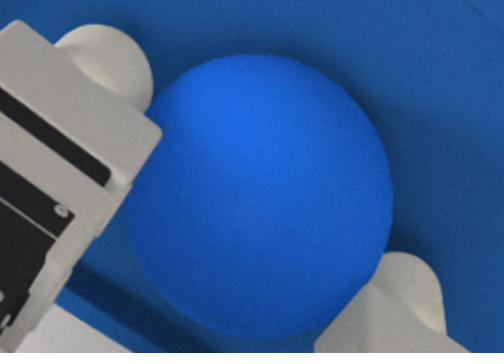

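>>> move(
  arm1={"joints":{"hand_index_abd":-0.22,"hand_ring_abd":0.22,"hand_current_limit":0.78}},
  arm2={"joints":{"hand_index_abd":-0.31,"hand_ring_abd":0.31,"hand_current_limit":0.78}},
  arm3={"joints":{"hand_index_abd":-0.39,"hand_ring_abd":0.39}},
)

>>> move(
  arm1={"joints":{"joint2_rad":1.2117,"joint4_rad":1.2828,"joint6_rad":0.6471},"min_time_s":2.5},
  arm2={"joints":{"joint2_rad":1.2358,"joint4_rad":0.7446,"joint6_rad":1.1612},"min_time_s":2.5},
  arm3={"joints":{"joint2_rad":1.053,"joint4_rad":1.3628,"joint6_rad":0.7258},"min_time_s":2.5},
  cameras=["arm1_cam_wrist","arm2_cam_wrist","arm3_cam_wrist"],
)

Scene clock: 355.20 s.
Joint torques (N m): arm1=[-0.56 -22.96 0.61 -5.71 -0.16 0.22 0.14] | arm2=[0.88 -27.65 0.73 -8.29 0.04 0.49 -0.04] | arm3=[-0.46 -23.74 0.44 -4.35 -0.09 0.1 0.17]
Flange force (N): arm1=[6.3 1.4 -1.9] | arm2=[4.1 2.4 2.7] | arm3=[-3.3 -2.2 1.9]
move: arm1 off_target; arm2 off_target; arm3 off_target
Joint velocities: within noise
arm1.joint_positions: joint1_rad=-1.913 joint2_rad=+1.334 joint3_rad=+0.000 joint4_rad=+1.220 joint5_rad=+0.000 joint6_rad=+0.588 joint7_rad=+1.907 hand_index_mcp=+0.753 hand_index_abd=-0.073 hand_index_pip=+0.577 hand_index_dip=+0.696 hand_middle_mcp=+0.989 hand_middle_abd=+0.000 hand_middle_pip=+0.992 hand_middle_dip=+0.997 hand_ring_mcp=+0.753 hand_ring_abd=+0.089 hand_ring_pip=+0.577 hand_ring_dip=+0.696 hand_thumb_cmc=-0.572 hand_thumb_axl=+0.677 hand_thumb_mcp=+0.223 hand_thumb_ipl=+0.168 hand_current_limit=+0.780 hand_speed=-0.800
arm1.joint_status: hand_index_abd off_target (ended at -0.073, target -0.220); hand_ring_abd off_target (ended at +0.089, target +0.220); the others done
arm1.hand_state: goal,blocked,goal,goal,goal,goal,goal,goal,goal,blocked,goal,goal,goal,goal,goal,goal
arm1.index_mcp_current_ma: -2
arm1.index_abd_current_ma: 489
arm1.index_pip_current_ma: 1
arm1.index_dip_current_ma: 0
arm1.middle_mcp_current_ma: -32
arm1.middle_abd_current_ma: 0
arm1.middle_pip_current_ma: -20
arm1.middle_dip_current_ma: -8
arm1.ring_mcp_current_ma: -2
arm1.ring_abd_current_ma: -481
arm1.ring_pip_current_ma: 1
arm1.ring_dip_current_ma: 0
arm1.thumb_cmc_current_ma: -4
arm1.thumb_axl_current_ma: -2
arm1.thumb_mcp_current_ma: -8
arm1.thumb_ipl_current_ma: -1
arm1.hand_goal_index_mcp: 0.754
arm1.hand_goal_index_abd: -0.220
arm1.hand_goal_index_pip: 0.576
arm1.hand_goal_index_dip: 0.696
arm1.hand_goal_middle_mcp: 1.000
arm1.hand_goal_middle_abd: 0.000
arm1.hand_goal_middle_pip: 1.000
arm1.hand_goal_middle_dip: 1.000
arm1.hand_goal_ring_mcp: 0.754
arm1.hand_goal_ring_abd: 0.220
arm1.hand_goal_ring_pip: 0.576
arm1.hand_goal_ring_dip: 0.696
arm1.hand_goal_thumb_cmc: -0.570
arm1.hand_goal_thumb_axl: 0.678
arm1.hand_goal_thumb_mcp: 0.226
arm1.hand_goal_thumb_ipl: 0.168
arm1.hand: x=+0.7351 y=-0.2207 z=+0.8732 quat_wxyz=(-0.001, +0.317, +0.948, -0.001) (m; scene frame)
arm2.joint_positions: joint1_rad=-2.006 joint2_rad=+1.328 joint3_rad=+0.000 joint4_rad=+0.733 joint5_rad=+0.000 joint6_rad=+1.081 joint7_rad=+1.816 hand_index_mcp=+0.753 hand_index_abd=-0.078 hand_index_pip=+0.577 hand_index_dip=+0.696 hand_middle_mcp=+0.990 hand_middle_abd=+0.000 hand_middle_pip=+0.994 hand_middle_dip=+0.996 hand_ring_mcp=+0.753 hand_ring_abd=+0.085 hand_ring_pip=+0.577 hand_ring_dip=+0.696 hand_thumb_cmc=-0.568 hand_thumb_axl=+0.677 hand_thumb_mcp=+0.224 hand_thumb_ipl=+0.168 hand_current_limit=+0.780 hand_speed=-0.800
arm2.joint_status: hand_index_abd off_target (ended at -0.078, target -0.310); hand_ring_abd off_target (ended at +0.085, target +0.310); the others done
arm2.hand_state: goal,blocked,goal,goal,goal,goal,goal,goal,goal,blocked,goal,goal,goal,goal,goal,goal
arm2.index_mcp_current_ma: 0
arm2.index_abd_current_ma: 490
arm2.index_pip_current_ma: 0
arm2.index_dip_current_ma: 0
arm2.middle_mcp_current_ma: -12
arm2.middle_abd_current_ma: 0
arm2.middle_pip_current_ma: -6
arm2.middle_dip_current_ma: -3
arm2.ring_mcp_current_ma: 0
arm2.ring_abd_current_ma: -489
arm2.ring_pip_current_ma: 0
arm2.ring_dip_current_ma: 0
arm2.thumb_cmc_current_ma: 1
arm2.thumb_axl_current_ma: 0
arm2.thumb_mcp_current_ma: -2
arm2.thumb_ipl_current_ma: 0
arm2.hand_goal_index_mcp: 0.754
arm2.hand_goal_index_abd: -0.310
arm2.hand_goal_index_pip: 0.576
arm2.hand_goal_index_dip: 0.696
arm2.hand_goal_middle_mcp: 1.000
arm2.hand_goal_middle_abd: 0.000
arm2.hand_goal_middle_pip: 1.000
arm2.hand_goal_middle_dip: 1.000
arm2.hand_goal_ring_mcp: 0.754
arm2.hand_goal_ring_abd: 0.310
arm2.hand_goal_ring_pip: 0.576
arm2.hand_goal_ring_dip: 0.696
arm2.hand_goal_thumb_cmc: -0.570
arm2.hand_goal_thumb_axl: 0.678
arm2.hand_goal_thumb_mcp: 0.226
arm2.hand_goal_thumb_ipl: 0.168
arm2.hand: x=-0.6664 y=+1.6432 z=+0.8882 quat_wxyz=(+0.001, -0.674, +0.739, -0.001) (m; scene frame)
arm3.joint_positions: joint1_rad=-1.398 joint2_rad=+1.167 joint3_rad=+0.000 joint4_rad=+1.336 joint5_rad=+0.000 joint6_rad=+0.639 joint7_rad=+1.920 hand_index_mcp=+0.753 hand_index_abd=-0.079 hand_index_pip=+0.577 hand_index_dip=+0.696 hand_middle_mcp=+0.993 hand_middle_abd=+0.000 hand_middle_pip=+0.994 hand_middle_dip=+0.997 hand_ring_mcp=+0.753 hand_ring_abd=+0.084 hand_ring_pip=+0.577 hand_ring_dip=+0.696 hand_thumb_cmc=-0.572 hand_thumb_axl=+0.677 hand_thumb_mcp=+0.223 hand_thumb_ipl=+0.168 hand_current_limit=+0.780 hand_speed=-0.800
arm3.joint_status: hand_index_abd off_target (ended at -0.079, target -0.390); hand_ring_abd off_target (ended at +0.084, target +0.390)
arm3.hand_state: goal,blocked,goal,goal,goal,goal,goal,goal,goal,blocked,goal,goal,goal,goal,goal,goal
arm3.index_mcp_current_ma: 0
arm3.index_abd_current_ma: 490
arm3.index_pip_current_ma: 0
arm3.index_dip_current_ma: 0
arm3.middle_mcp_current_ma: -4
arm3.middle_abd_current_ma: 0
arm3.middle_pip_current_ma: -3
arm3.middle_dip_current_ma: -1
arm3.ring_mcp_current_ma: 0
arm3.ring_abd_current_ma: -489
arm3.ring_pip_current_ma: 0
arm3.ring_dip_current_ma: 0
arm3.thumb_cmc_current_ma: -1
arm3.thumb_axl_current_ma: 0
arm3.thumb_mcp_current_ma: -1
arm3.thumb_ipl_current_ma: 0
arm3.hand_goal_index_mcp: 0.754
arm3.hand_goal_index_abd: -0.390
arm3.hand_goal_index_pip: 0.576
arm3.hand_goal_index_dip: 0.696
arm3.hand_goal_middle_mcp: 1.000
arm3.hand_goal_middle_abd: 0.000
arm3.hand_goal_middle_pip: 1.000
arm3.hand_goal_middle_dip: 1.000
arm3.hand_goal_ring_mcp: 0.754
arm3.hand_goal_ring_abd: 0.390
arm3.hand_goal_ring_pip: 0.576
arm3.hand_goal_ring_dip: 0.696
arm3.hand_goal_thumb_cmc: -0.570
arm3.hand_goal_thumb_axl: 0.678
arm3.hand_goal_thumb_mcp: 0.226
arm3.hand_goal_thumb_ipl: 0.168
arm3.hand: x=-1.5721 y=+0.0513 z=+0.8829 quat_wxyz=(+0.002, -0.996, +0.087, +0.000) (m; scene frame)
pictures: none

Scene clock: 358.00 s.
Joint torques (N m): arm1=[-0.44 -22.54 0.68 -5.87 -0.13 0.41 0.14] | arm2=[0.87 -28.45 0.64 -9.08 0.03 0.37 -0.02] | arm3=[-0.51 -24.33 0.32 -5.32 -0.12 0.04 0.17]
Flange force (N): arm1=[5.8 1.4 -1.1] | arm2=[3.8 2.3 4.4] | arm3=[-3.4 -2.3 3.2]
move: arm1 done; arm2 done; arm3 done
Joint velocities: within noise
arm1.joint_positions: joint1_rad=-1.913 joint2_rad=+1.212 joint3_rad=+0.000 joint4_rad=+1.283 joint5_rad=+0.000 joint6_rad=+0.647 joint7_rad=+1.907 hand_index_mcp=+0.753 hand_index_abd=-0.214 hand_index_pip=+0.577 hand_index_dip=+0.696 hand_middle_mcp=+0.989 hand_middle_abd=+0.000 hand_middle_pip=+0.992 hand_middle_dip=+0.997 hand_ring_mcp=+0.753 hand_ring_abd=+0.215 hand_ring_pip=+0.577 hand_ring_dip=+0.696 hand_thumb_cmc=-0.572 hand_thumb_axl=+0.677 hand_thumb_mcp=+0.223 hand_thumb_ipl=+0.168 hand_current_limit=+0.780 hand_speed=-0.800
arm1.joint_status: all done
arm1.hand_state: goal,goal,goal,goal,goal,goal,goal,goal,goal,goal,goal,goal,goal,goal,goal,goal
arm1.index_mcp_current_ma: -2
arm1.index_abd_current_ma: 14
arm1.index_pip_current_ma: 1
arm1.index_dip_current_ma: 0
arm1.middle_mcp_current_ma: -32
arm1.middle_abd_current_ma: 0
arm1.middle_pip_current_ma: -20
arm1.middle_dip_current_ma: -8
arm1.ring_mcp_current_ma: -2
arm1.ring_abd_current_ma: -10
arm1.ring_pip_current_ma: 1
arm1.ring_dip_current_ma: 0
arm1.thumb_cmc_current_ma: -4
arm1.thumb_axl_current_ma: -2
arm1.thumb_mcp_current_ma: -8
arm1.thumb_ipl_current_ma: -1
arm1.hand_goal_index_mcp: 0.754
arm1.hand_goal_index_abd: -0.220
arm1.hand_goal_index_pip: 0.576
arm1.hand_goal_index_dip: 0.696
arm1.hand_goal_middle_mcp: 1.000
arm1.hand_goal_middle_abd: 0.000
arm1.hand_goal_middle_pip: 1.000
arm1.hand_goal_middle_dip: 1.000
arm1.hand_goal_ring_mcp: 0.754
arm1.hand_goal_ring_abd: 0.220
arm1.hand_goal_ring_pip: 0.576
arm1.hand_goal_ring_dip: 0.696
arm1.hand_goal_thumb_cmc: -0.570
arm1.hand_goal_thumb_axl: 0.678
arm1.hand_goal_thumb_mcp: 0.226
arm1.hand_goal_thumb_ipl: 0.168
arm1.on_its_own: hand_index_abd moved -0.141 to your old target -0.220; hand_ring_abd moved +0.127 to your old target +0.220
arm1.hand: x=+0.7353 y=-0.2207 z=+0.9332 quat_wxyz=(-0.001, +0.317, +0.948, -0.001) (m; scene frame)
arm2.joint_positions: joint1_rad=-2.006 joint2_rad=+1.236 joint3_rad=+0.000 joint4_rad=+0.745 joint5_rad=+0.000 joint6_rad=+1.161 joint7_rad=+1.816 hand_index_mcp=+0.753 hand_index_abd=-0.086 hand_index_pip=+0.577 hand_index_dip=+0.696 hand_middle_mcp=+0.990 hand_middle_abd=+0.000 hand_middle_pip=+0.994 hand_middle_dip=+0.996 hand_ring_mcp=+0.753 hand_ring_abd=+0.085 hand_ring_pip=+0.577 hand_ring_dip=+0.696 hand_thumb_cmc=-0.568 hand_thumb_axl=+0.677 hand_thumb_mcp=+0.224 hand_thumb_ipl=+0.168 hand_current_limit=+0.780 hand_speed=-0.800
arm2.joint_status: all done
arm2.hand_state: goal,blocked,goal,goal,goal,goal,goal,goal,goal,blocked,goal,goal,goal,goal,goal,goal
arm2.index_mcp_current_ma: 0
arm2.index_abd_current_ma: 490
arm2.index_pip_current_ma: 0
arm2.index_dip_current_ma: 0
arm2.middle_mcp_current_ma: -12
arm2.middle_abd_current_ma: 0
arm2.middle_pip_current_ma: -6
arm2.middle_dip_current_ma: -3
arm2.ring_mcp_current_ma: 0
arm2.ring_abd_current_ma: -489
arm2.ring_pip_current_ma: 0
arm2.ring_dip_current_ma: 0
arm2.thumb_cmc_current_ma: 1
arm2.thumb_axl_current_ma: 0
arm2.thumb_mcp_current_ma: -2
arm2.thumb_ipl_current_ma: 0
arm2.hand_goal_index_mcp: 0.754
arm2.hand_goal_index_abd: -0.310
arm2.hand_goal_index_pip: 0.576
arm2.hand_goal_index_dip: 0.696
arm2.hand_goal_middle_mcp: 1.000
arm2.hand_goal_middle_abd: 0.000
arm2.hand_goal_middle_pip: 1.000
arm2.hand_goal_middle_dip: 1.000
arm2.hand_goal_ring_mcp: 0.754
arm2.hand_goal_ring_abd: 0.310
arm2.hand_goal_ring_pip: 0.576
arm2.hand_goal_ring_dip: 0.696
arm2.hand_goal_thumb_cmc: -0.570
arm2.hand_goal_thumb_axl: 0.678
arm2.hand_goal_thumb_mcp: 0.226
arm2.hand_goal_thumb_ipl: 0.168
arm2.hand: x=-0.6666 y=+1.6432 z=+0.9480 quat_wxyz=(+0.001, -0.674, +0.739, -0.001) (m; scene frame)
arm3.joint_positions: joint1_rad=-1.398 joint2_rad=+1.053 joint3_rad=+0.000 joint4_rad=+1.363 joint5_rad=+0.000 joint6_rad=+0.726 joint7_rad=+1.920 hand_index_mcp=+0.753 hand_index_abd=-0.079 hand_index_pip=+0.577 hand_index_dip=+0.696 hand_middle_mcp=+0.993 hand_middle_abd=+0.000 hand_middle_pip=+0.994 hand_middle_dip=+0.997 hand_ring_mcp=+0.753 hand_ring_abd=+0.084 hand_ring_pip=+0.577 hand_ring_dip=+0.696 hand_thumb_cmc=-0.572 hand_thumb_axl=+0.677 hand_thumb_mcp=+0.223 hand_thumb_ipl=+0.168 hand_current_limit=+0.780 hand_speed=-0.800
arm3.joint_status: all done
arm3.hand_state: goal,blocked,goal,goal,goal,goal,goal,goal,goal,blocked,goal,goal,goal,goal,goal,goal
arm3.index_mcp_current_ma: 0
arm3.index_abd_current_ma: 490
arm3.index_pip_current_ma: 0
arm3.index_dip_current_ma: 0
arm3.middle_mcp_current_ma: -4
arm3.middle_abd_current_ma: 0
arm3.middle_pip_current_ma: -3
arm3.middle_dip_current_ma: -1
arm3.ring_mcp_current_ma: 0
arm3.ring_abd_current_ma: -489
arm3.ring_pip_current_ma: 0
arm3.ring_dip_current_ma: 0
arm3.thumb_cmc_current_ma: -1
arm3.thumb_axl_current_ma: 0
arm3.thumb_mcp_current_ma: -1
arm3.thumb_ipl_current_ma: 0
arm3.hand_goal_index_mcp: 0.754
arm3.hand_goal_index_abd: -0.390
arm3.hand_goal_index_pip: 0.576
arm3.hand_goal_index_dip: 0.696
arm3.hand_goal_middle_mcp: 1.000
arm3.hand_goal_middle_abd: 0.000
arm3.hand_goal_middle_pip: 1.000
arm3.hand_goal_middle_dip: 1.000
arm3.hand_goal_ring_mcp: 0.754
arm3.hand_goal_ring_abd: 0.390
arm3.hand_goal_ring_pip: 0.576
arm3.hand_goal_ring_dip: 0.696
arm3.hand_goal_thumb_cmc: -0.570
arm3.hand_goal_thumb_axl: 0.678
arm3.hand_goal_thumb_mcp: 0.226
arm3.hand_goal_thumb_ipl: 0.168
arm3.hand: x=-1.5721 y=+0.0510 z=+0.9429 quat_wxyz=(+0.002, -0.996, +0.087, +0.000) (m; scene frame)
pictures: arm1_cam_wrist, arm2_cam_wrist, arm3_cam_wrist
Images, in order (width x height): arm1_cam_wrist 672x504, arm2_cam_wrist 672x504, arm3_cam_wrist 672x504.

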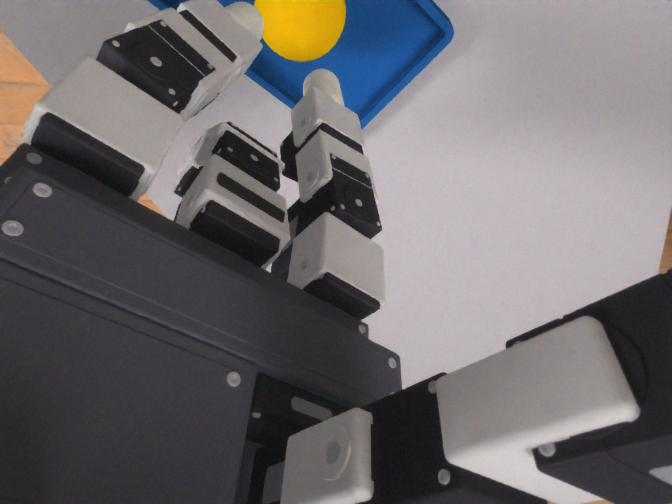

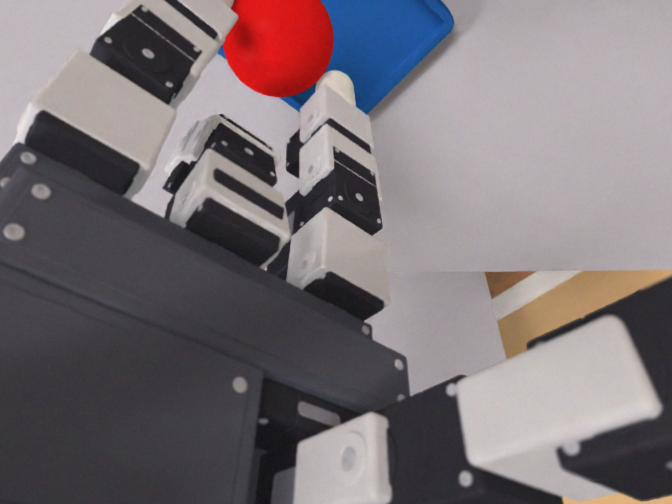

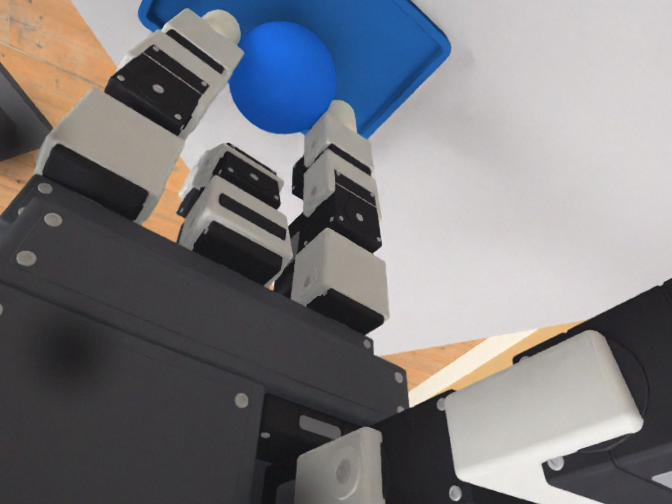

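>>> move(
  arm1={"joints":{"hand_index_abd":0.1,"hand_ring_abd":-0.1,"hand_speed":0.2}},
)

>>> move(
  arm1={"joints":{"joint1_rad":-1.919,"joint2_rad":1.2882,"joint4_rad":1.2611,"joint6_rad":0.5923,"joint7_rad":1.901},"min_time_s":1},
  cameras=["arm1_cam_wrist"],
)

>>> zoom_image(
  camera="arm1_cam_wrist",
  region=[200, 0, 400, 140],
)

Scene clock: 392.43 s.
Joint torques (N m): arm1=[-0.41 -22.48 0.67 -5.87 -0.13 0.39 0.11] | arm2=[0.86 -28.49 0.68 -9.13 0.05 0.4 -0.02] | arm3=[-0.52 -24.27 0.32 -5.37 -0.11 -0.01 0.17]
Flange force (N): arm1=[5.8 1.4 -1.2] | arm2=[4.2 2.4 4.5] | arm3=[-3.2 -2.3 3.0]
move: arm1 done
Joint velocities: within noise
arm1.joint_positions: joint1_rad=-1.913 joint2_rad=+1.212 joint3_rad=+0.000 joint4_rad=+1.283 joint5_rad=+0.000 joint6_rad=+0.647 joint7_rad=+1.907 hand_index_mcp=+0.753 hand_index_abd=+0.096 hand_index_pip=+0.577 hand_index_dip=+0.696 hand_middle_mcp=+0.989 hand_middle_abd=+0.000 hand_middle_pip=+0.992 hand_middle_dip=+0.997 hand_ring_mcp=+0.753 hand_ring_abd=-0.096 hand_ring_pip=+0.577 hand_ring_dip=+0.696 hand_thumb_cmc=-0.572 hand_thumb_axl=+0.677 hand_thumb_mcp=+0.223 hand_thumb_ipl=+0.168 hand_current_limit=+0.780 hand_speed=+0.200
arm1.joint_status: all done
arm1.hand_state: goal,goal,goal,goal,goal,goal,goal,goal,goal,goal,goal,goal,goal,goal,goal,goal
arm1.index_mcp_current_ma: -2
arm1.index_abd_current_ma: -9
arm1.index_pip_current_ma: 1
arm1.index_dip_current_ma: 0
arm1.middle_mcp_current_ma: -32
arm1.middle_abd_current_ma: 0
arm1.middle_pip_current_ma: -20
arm1.middle_dip_current_ma: -8
arm1.ring_mcp_current_ma: -2
arm1.ring_abd_current_ma: 7
arm1.ring_pip_current_ma: 1
arm1.ring_dip_current_ma: 0
arm1.thumb_cmc_current_ma: -4
arm1.thumb_axl_current_ma: -2
arm1.thumb_mcp_current_ma: -8
arm1.thumb_ipl_current_ma: -1
arm1.hand_goal_index_mcp: 0.754
arm1.hand_goal_index_abd: 0.100
arm1.hand_goal_index_pip: 0.576
arm1.hand_goal_index_dip: 0.696
arm1.hand_goal_middle_mcp: 1.000
arm1.hand_goal_middle_abd: 0.000
arm1.hand_goal_middle_pip: 1.000
arm1.hand_goal_middle_dip: 1.000
arm1.hand_goal_ring_mcp: 0.754
arm1.hand_goal_ring_abd: -0.100
arm1.hand_goal_ring_pip: 0.576
arm1.hand_goal_ring_dip: 0.696
arm1.hand_goal_thumb_cmc: -0.570
arm1.hand_goal_thumb_axl: 0.678
arm1.hand_goal_thumb_mcp: 0.226
arm1.hand_goal_thumb_ipl: 0.168
arm1.hand: x=+0.7353 y=-0.2207 z=+0.9332 quat_wxyz=(-0.001, +0.317, +0.948, -0.001) (m; scene frame)
arm2, arm3: as last shown
arm2.hand: x=-0.6666 y=+1.6432 z=+0.9481 quat_wxyz=(+0.001, -0.674, +0.739, -0.001) (m; scene frame)
arm3.index_abd_current_ma: 489
pictures: none

Scene clock: 393.77 s.
Joint torques (N m): arm1=[-0.45 -22.55 0.66 -5.49 -0.12 0.4 0.13] | arm2=[0.87 -28.47 0.7 -9.08 0.03 0.41 -0.04] | arm3=[-0.48 -24.32 0.35 -5.39 -0.1 0.01 0.17]
Flange force (N): arm1=[5.9 1.4 -1.7] | arm2=[4.0 2.3 4.5] | arm3=[-3.1 -2.1 3.1]
move: arm1 done
Joint velocities: within noise
arm1.joint_positions: joint1_rad=-1.919 joint2_rad=+1.288 joint3_rad=+0.000 joint4_rad=+1.261 joint5_rad=+0.000 joint6_rad=+0.592 joint7_rad=+1.901 hand_index_mcp=+0.753 hand_index_abd=+0.096 hand_index_pip=+0.577 hand_index_dip=+0.696 hand_middle_mcp=+0.989 hand_middle_abd=+0.000 hand_middle_pip=+0.992 hand_middle_dip=+0.997 hand_ring_mcp=+0.753 hand_ring_abd=-0.096 hand_ring_pip=+0.577 hand_ring_dip=+0.696 hand_thumb_cmc=-0.572 hand_thumb_axl=+0.677 hand_thumb_mcp=+0.223 hand_thumb_ipl=+0.168 hand_current_limit=+0.780 hand_speed=+0.200
arm1.joint_status: all done
arm1.hand_state: goal,goal,goal,goal,goal,goal,goal,goal,goal,goal,goal,goal,goal,goal,goal,goal
arm1.index_mcp_current_ma: -2
arm1.index_abd_current_ma: -9
arm1.index_pip_current_ma: 1
arm1.index_dip_current_ma: 0
arm1.middle_mcp_current_ma: -32
arm1.middle_abd_current_ma: 0
arm1.middle_pip_current_ma: -20
arm1.middle_dip_current_ma: -8
arm1.ring_mcp_current_ma: -2
arm1.ring_abd_current_ma: 7
arm1.ring_pip_current_ma: 1
arm1.ring_dip_current_ma: 0
arm1.thumb_cmc_current_ma: -4
arm1.thumb_axl_current_ma: -2
arm1.thumb_mcp_current_ma: -8
arm1.thumb_ipl_current_ma: -1
arm1.hand_goal_index_mcp: 0.754
arm1.hand_goal_index_abd: 0.100
arm1.hand_goal_index_pip: 0.576
arm1.hand_goal_index_dip: 0.696
arm1.hand_goal_middle_mcp: 1.000
arm1.hand_goal_middle_abd: 0.000
arm1.hand_goal_middle_pip: 1.000
arm1.hand_goal_middle_dip: 1.000
arm1.hand_goal_ring_mcp: 0.754
arm1.hand_goal_ring_abd: -0.100
arm1.hand_goal_ring_pip: 0.576
arm1.hand_goal_ring_dip: 0.696
arm1.hand_goal_thumb_cmc: -0.570
arm1.hand_goal_thumb_axl: 0.678
arm1.hand_goal_thumb_mcp: 0.226
arm1.hand_goal_thumb_ipl: 0.168
arm1.hand: x=+0.7360 y=-0.2158 z=+0.8927 quat_wxyz=(-0.001, +0.317, +0.948, -0.001) (m; scene frame)
arm2, arm3: as last shown
pictures: arm1_cam_wrist
Images, in order (width x height): arm1_cam_wrist 672x504.

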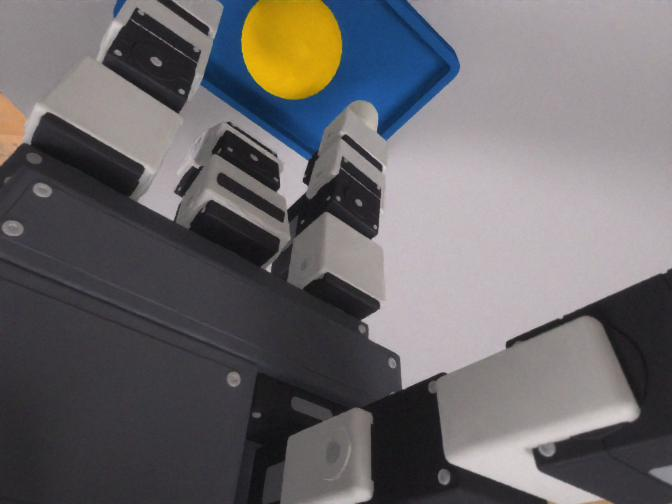

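Scaled by 2.520 from the camera's 672x504 image, which has a finer 960x720 frame.

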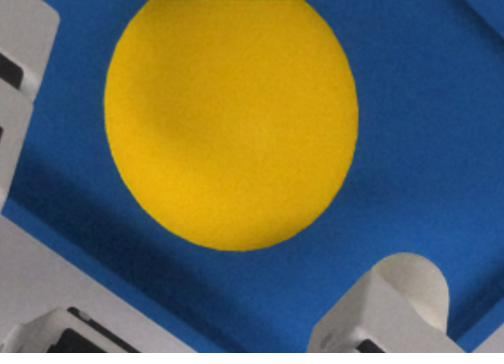

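>>> move(
  arm1={"joints":{"joint1_rad":-1.9207,"joint2_rad":1.3259,"joint4_rad":1.2349,"joint6_rad":0.5808,"joint7_rad":1.8993},"min_time_s":0.8},
)

>>> move(
  arm1={"joints":{"hand_index_abd":-0.15,"hand_ring_abd":0.15,"hand_speed":-0.8}},
  cameras=["arm1_cam_wrist"],
)

>>> zoom_image(
  camera="arm1_cam_wrist",
  region=[180, 0, 380, 140],
)

Scene clock: 417.43 s.
Joint torques (N m): arm1=[-0.43 -22.71 0.68 -5.4 -0.14 0.4 0.12] | arm2=[0.9 -28.47 0.67 -9.06 0.03 0.37 -0.03] | arm3=[-0.54 -24.28 0.33 -5.33 -0.1 -0.01 0.17]
Flange force (N): arm1=[5.8 1.3 -1.8] | arm2=[3.6 2.3 4.4] | arm3=[-3.3 -2.3 3.0]
move: arm1 done
Joint velocities: within noise
arm1.joint_positions: joint1_rad=-1.921 joint2_rad=+1.326 joint3_rad=+0.000 joint4_rad=+1.235 joint5_rad=+0.000 joint6_rad=+0.581 joint7_rad=+1.899 hand_index_mcp=+0.753 hand_index_abd=+0.096 hand_index_pip=+0.577 hand_index_dip=+0.696 hand_middle_mcp=+0.989 hand_middle_abd=+0.000 hand_middle_pip=+0.992 hand_middle_dip=+0.997 hand_ring_mcp=+0.753 hand_ring_abd=-0.096 hand_ring_pip=+0.577 hand_ring_dip=+0.696 hand_thumb_cmc=-0.572 hand_thumb_axl=+0.677 hand_thumb_mcp=+0.223 hand_thumb_ipl=+0.168 hand_current_limit=+0.780 hand_speed=+0.200
arm1.joint_status: all done
arm1.hand_state: goal,goal,goal,goal,goal,goal,goal,goal,goal,goal,goal,goal,goal,goal,goal,goal
arm1.index_mcp_current_ma: -2
arm1.index_abd_current_ma: -9
arm1.index_pip_current_ma: 1
arm1.index_dip_current_ma: 0
arm1.middle_mcp_current_ma: -32
arm1.middle_abd_current_ma: 0
arm1.middle_pip_current_ma: -20
arm1.middle_dip_current_ma: -8
arm1.ring_mcp_current_ma: -2
arm1.ring_abd_current_ma: 7
arm1.ring_pip_current_ma: 1
arm1.ring_dip_current_ma: 0
arm1.thumb_cmc_current_ma: -4
arm1.thumb_axl_current_ma: -2
arm1.thumb_mcp_current_ma: -8
arm1.thumb_ipl_current_ma: -1
arm1.hand_goal_index_mcp: 0.754
arm1.hand_goal_index_abd: 0.100
arm1.hand_goal_index_pip: 0.576
arm1.hand_goal_index_dip: 0.696
arm1.hand_goal_middle_mcp: 1.000
arm1.hand_goal_middle_abd: 0.000
arm1.hand_goal_middle_pip: 1.000
arm1.hand_goal_middle_dip: 1.000
arm1.hand_goal_ring_mcp: 0.754
arm1.hand_goal_ring_abd: -0.100
arm1.hand_goal_ring_pip: 0.576
arm1.hand_goal_ring_dip: 0.696
arm1.hand_goal_thumb_cmc: -0.570
arm1.hand_goal_thumb_axl: 0.678
arm1.hand_goal_thumb_mcp: 0.226
arm1.hand_goal_thumb_ipl: 0.168
arm1.hand: x=+0.7374 y=-0.2162 z=+0.8753 quat_wxyz=(-0.001, +0.317, +0.948, -0.001) (m; scene frame)
arm2, arm3: as last shown
pictures: none

Scene clock: 418.17 s.
Joint torques (N m): arm1=[-0.47 -22.73 0.65 -5.55 -0.15 0.27 0.13] | arm2=[0.89 -28.52 0.67 -9.15 0.01 0.35 -0.04] | arm3=[-0.52 -24.28 0.35 -5.35 -0.11 0.01 0.17]
Flange force (N): arm1=[6.1 1.4 -2.0] | arm2=[4.0 2.4 4.5] | arm3=[-3.2 -2.3 3.0]
move: arm1 off_target
Joint velocities: within noise
arm1.joint_positions: joint1_rad=-1.921 joint2_rad=+1.326 joint3_rad=+0.000 joint4_rad=+1.235 joint5_rad=+0.000 joint6_rad=+0.581 joint7_rad=+1.899 hand_index_mcp=+0.753 hand_index_abd=-0.072 hand_index_pip=+0.577 hand_index_dip=+0.696 hand_middle_mcp=+0.989 hand_middle_abd=+0.000 hand_middle_pip=+0.992 hand_middle_dip=+0.997 hand_ring_mcp=+0.753 hand_ring_abd=+0.084 hand_ring_pip=+0.577 hand_ring_dip=+0.696 hand_thumb_cmc=-0.572 hand_thumb_axl=+0.677 hand_thumb_mcp=+0.223 hand_thumb_ipl=+0.168 hand_current_limit=+0.780 hand_speed=-0.800
arm1.joint_status: hand_index_abd off_target (ended at -0.072, target -0.150); hand_ring_abd off_target (ended at +0.084, target +0.150); the others done
arm1.hand_state: goal,blocked,goal,goal,goal,goal,goal,goal,goal,blocked,goal,goal,goal,goal,goal,goal
arm1.index_mcp_current_ma: -2
arm1.index_abd_current_ma: 261
arm1.index_pip_current_ma: 1
arm1.index_dip_current_ma: 0
arm1.middle_mcp_current_ma: -32
arm1.middle_abd_current_ma: 0
arm1.middle_pip_current_ma: -20
arm1.middle_dip_current_ma: -8
arm1.ring_mcp_current_ma: -2
arm1.ring_abd_current_ma: -216
arm1.ring_pip_current_ma: 1
arm1.ring_dip_current_ma: 0
arm1.thumb_cmc_current_ma: -4
arm1.thumb_axl_current_ma: -2
arm1.thumb_mcp_current_ma: -8
arm1.thumb_ipl_current_ma: -1
arm1.hand_goal_index_mcp: 0.754
arm1.hand_goal_index_abd: -0.150
arm1.hand_goal_index_pip: 0.576
arm1.hand_goal_index_dip: 0.696
arm1.hand_goal_middle_mcp: 1.000
arm1.hand_goal_middle_abd: 0.000
arm1.hand_goal_middle_pip: 1.000
arm1.hand_goal_middle_dip: 1.000
arm1.hand_goal_ring_mcp: 0.754
arm1.hand_goal_ring_abd: 0.150
arm1.hand_goal_ring_pip: 0.576
arm1.hand_goal_ring_dip: 0.696
arm1.hand_goal_thumb_cmc: -0.570
arm1.hand_goal_thumb_axl: 0.678
arm1.hand_goal_thumb_mcp: 0.226
arm1.hand_goal_thumb_ipl: 0.168
arm1.hand: x=+0.7374 y=-0.2162 z=+0.8753 quat_wxyz=(-0.001, +0.317, +0.948, -0.001) (m; scene frame)
arm2, arm3: as last shown
pictures: arm1_cam_wrist
Images, in order (width x height): arm1_cam_wrist 672x504.

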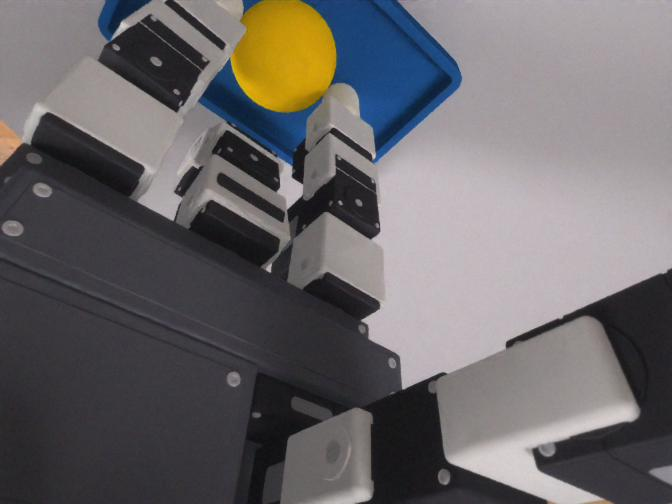

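Scaled by 2.520 from the camera's 672x504 image, which has a finer 960x720 frame.

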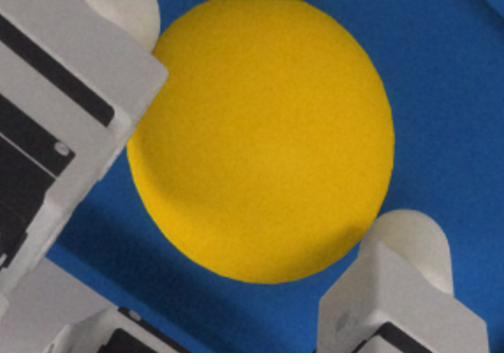

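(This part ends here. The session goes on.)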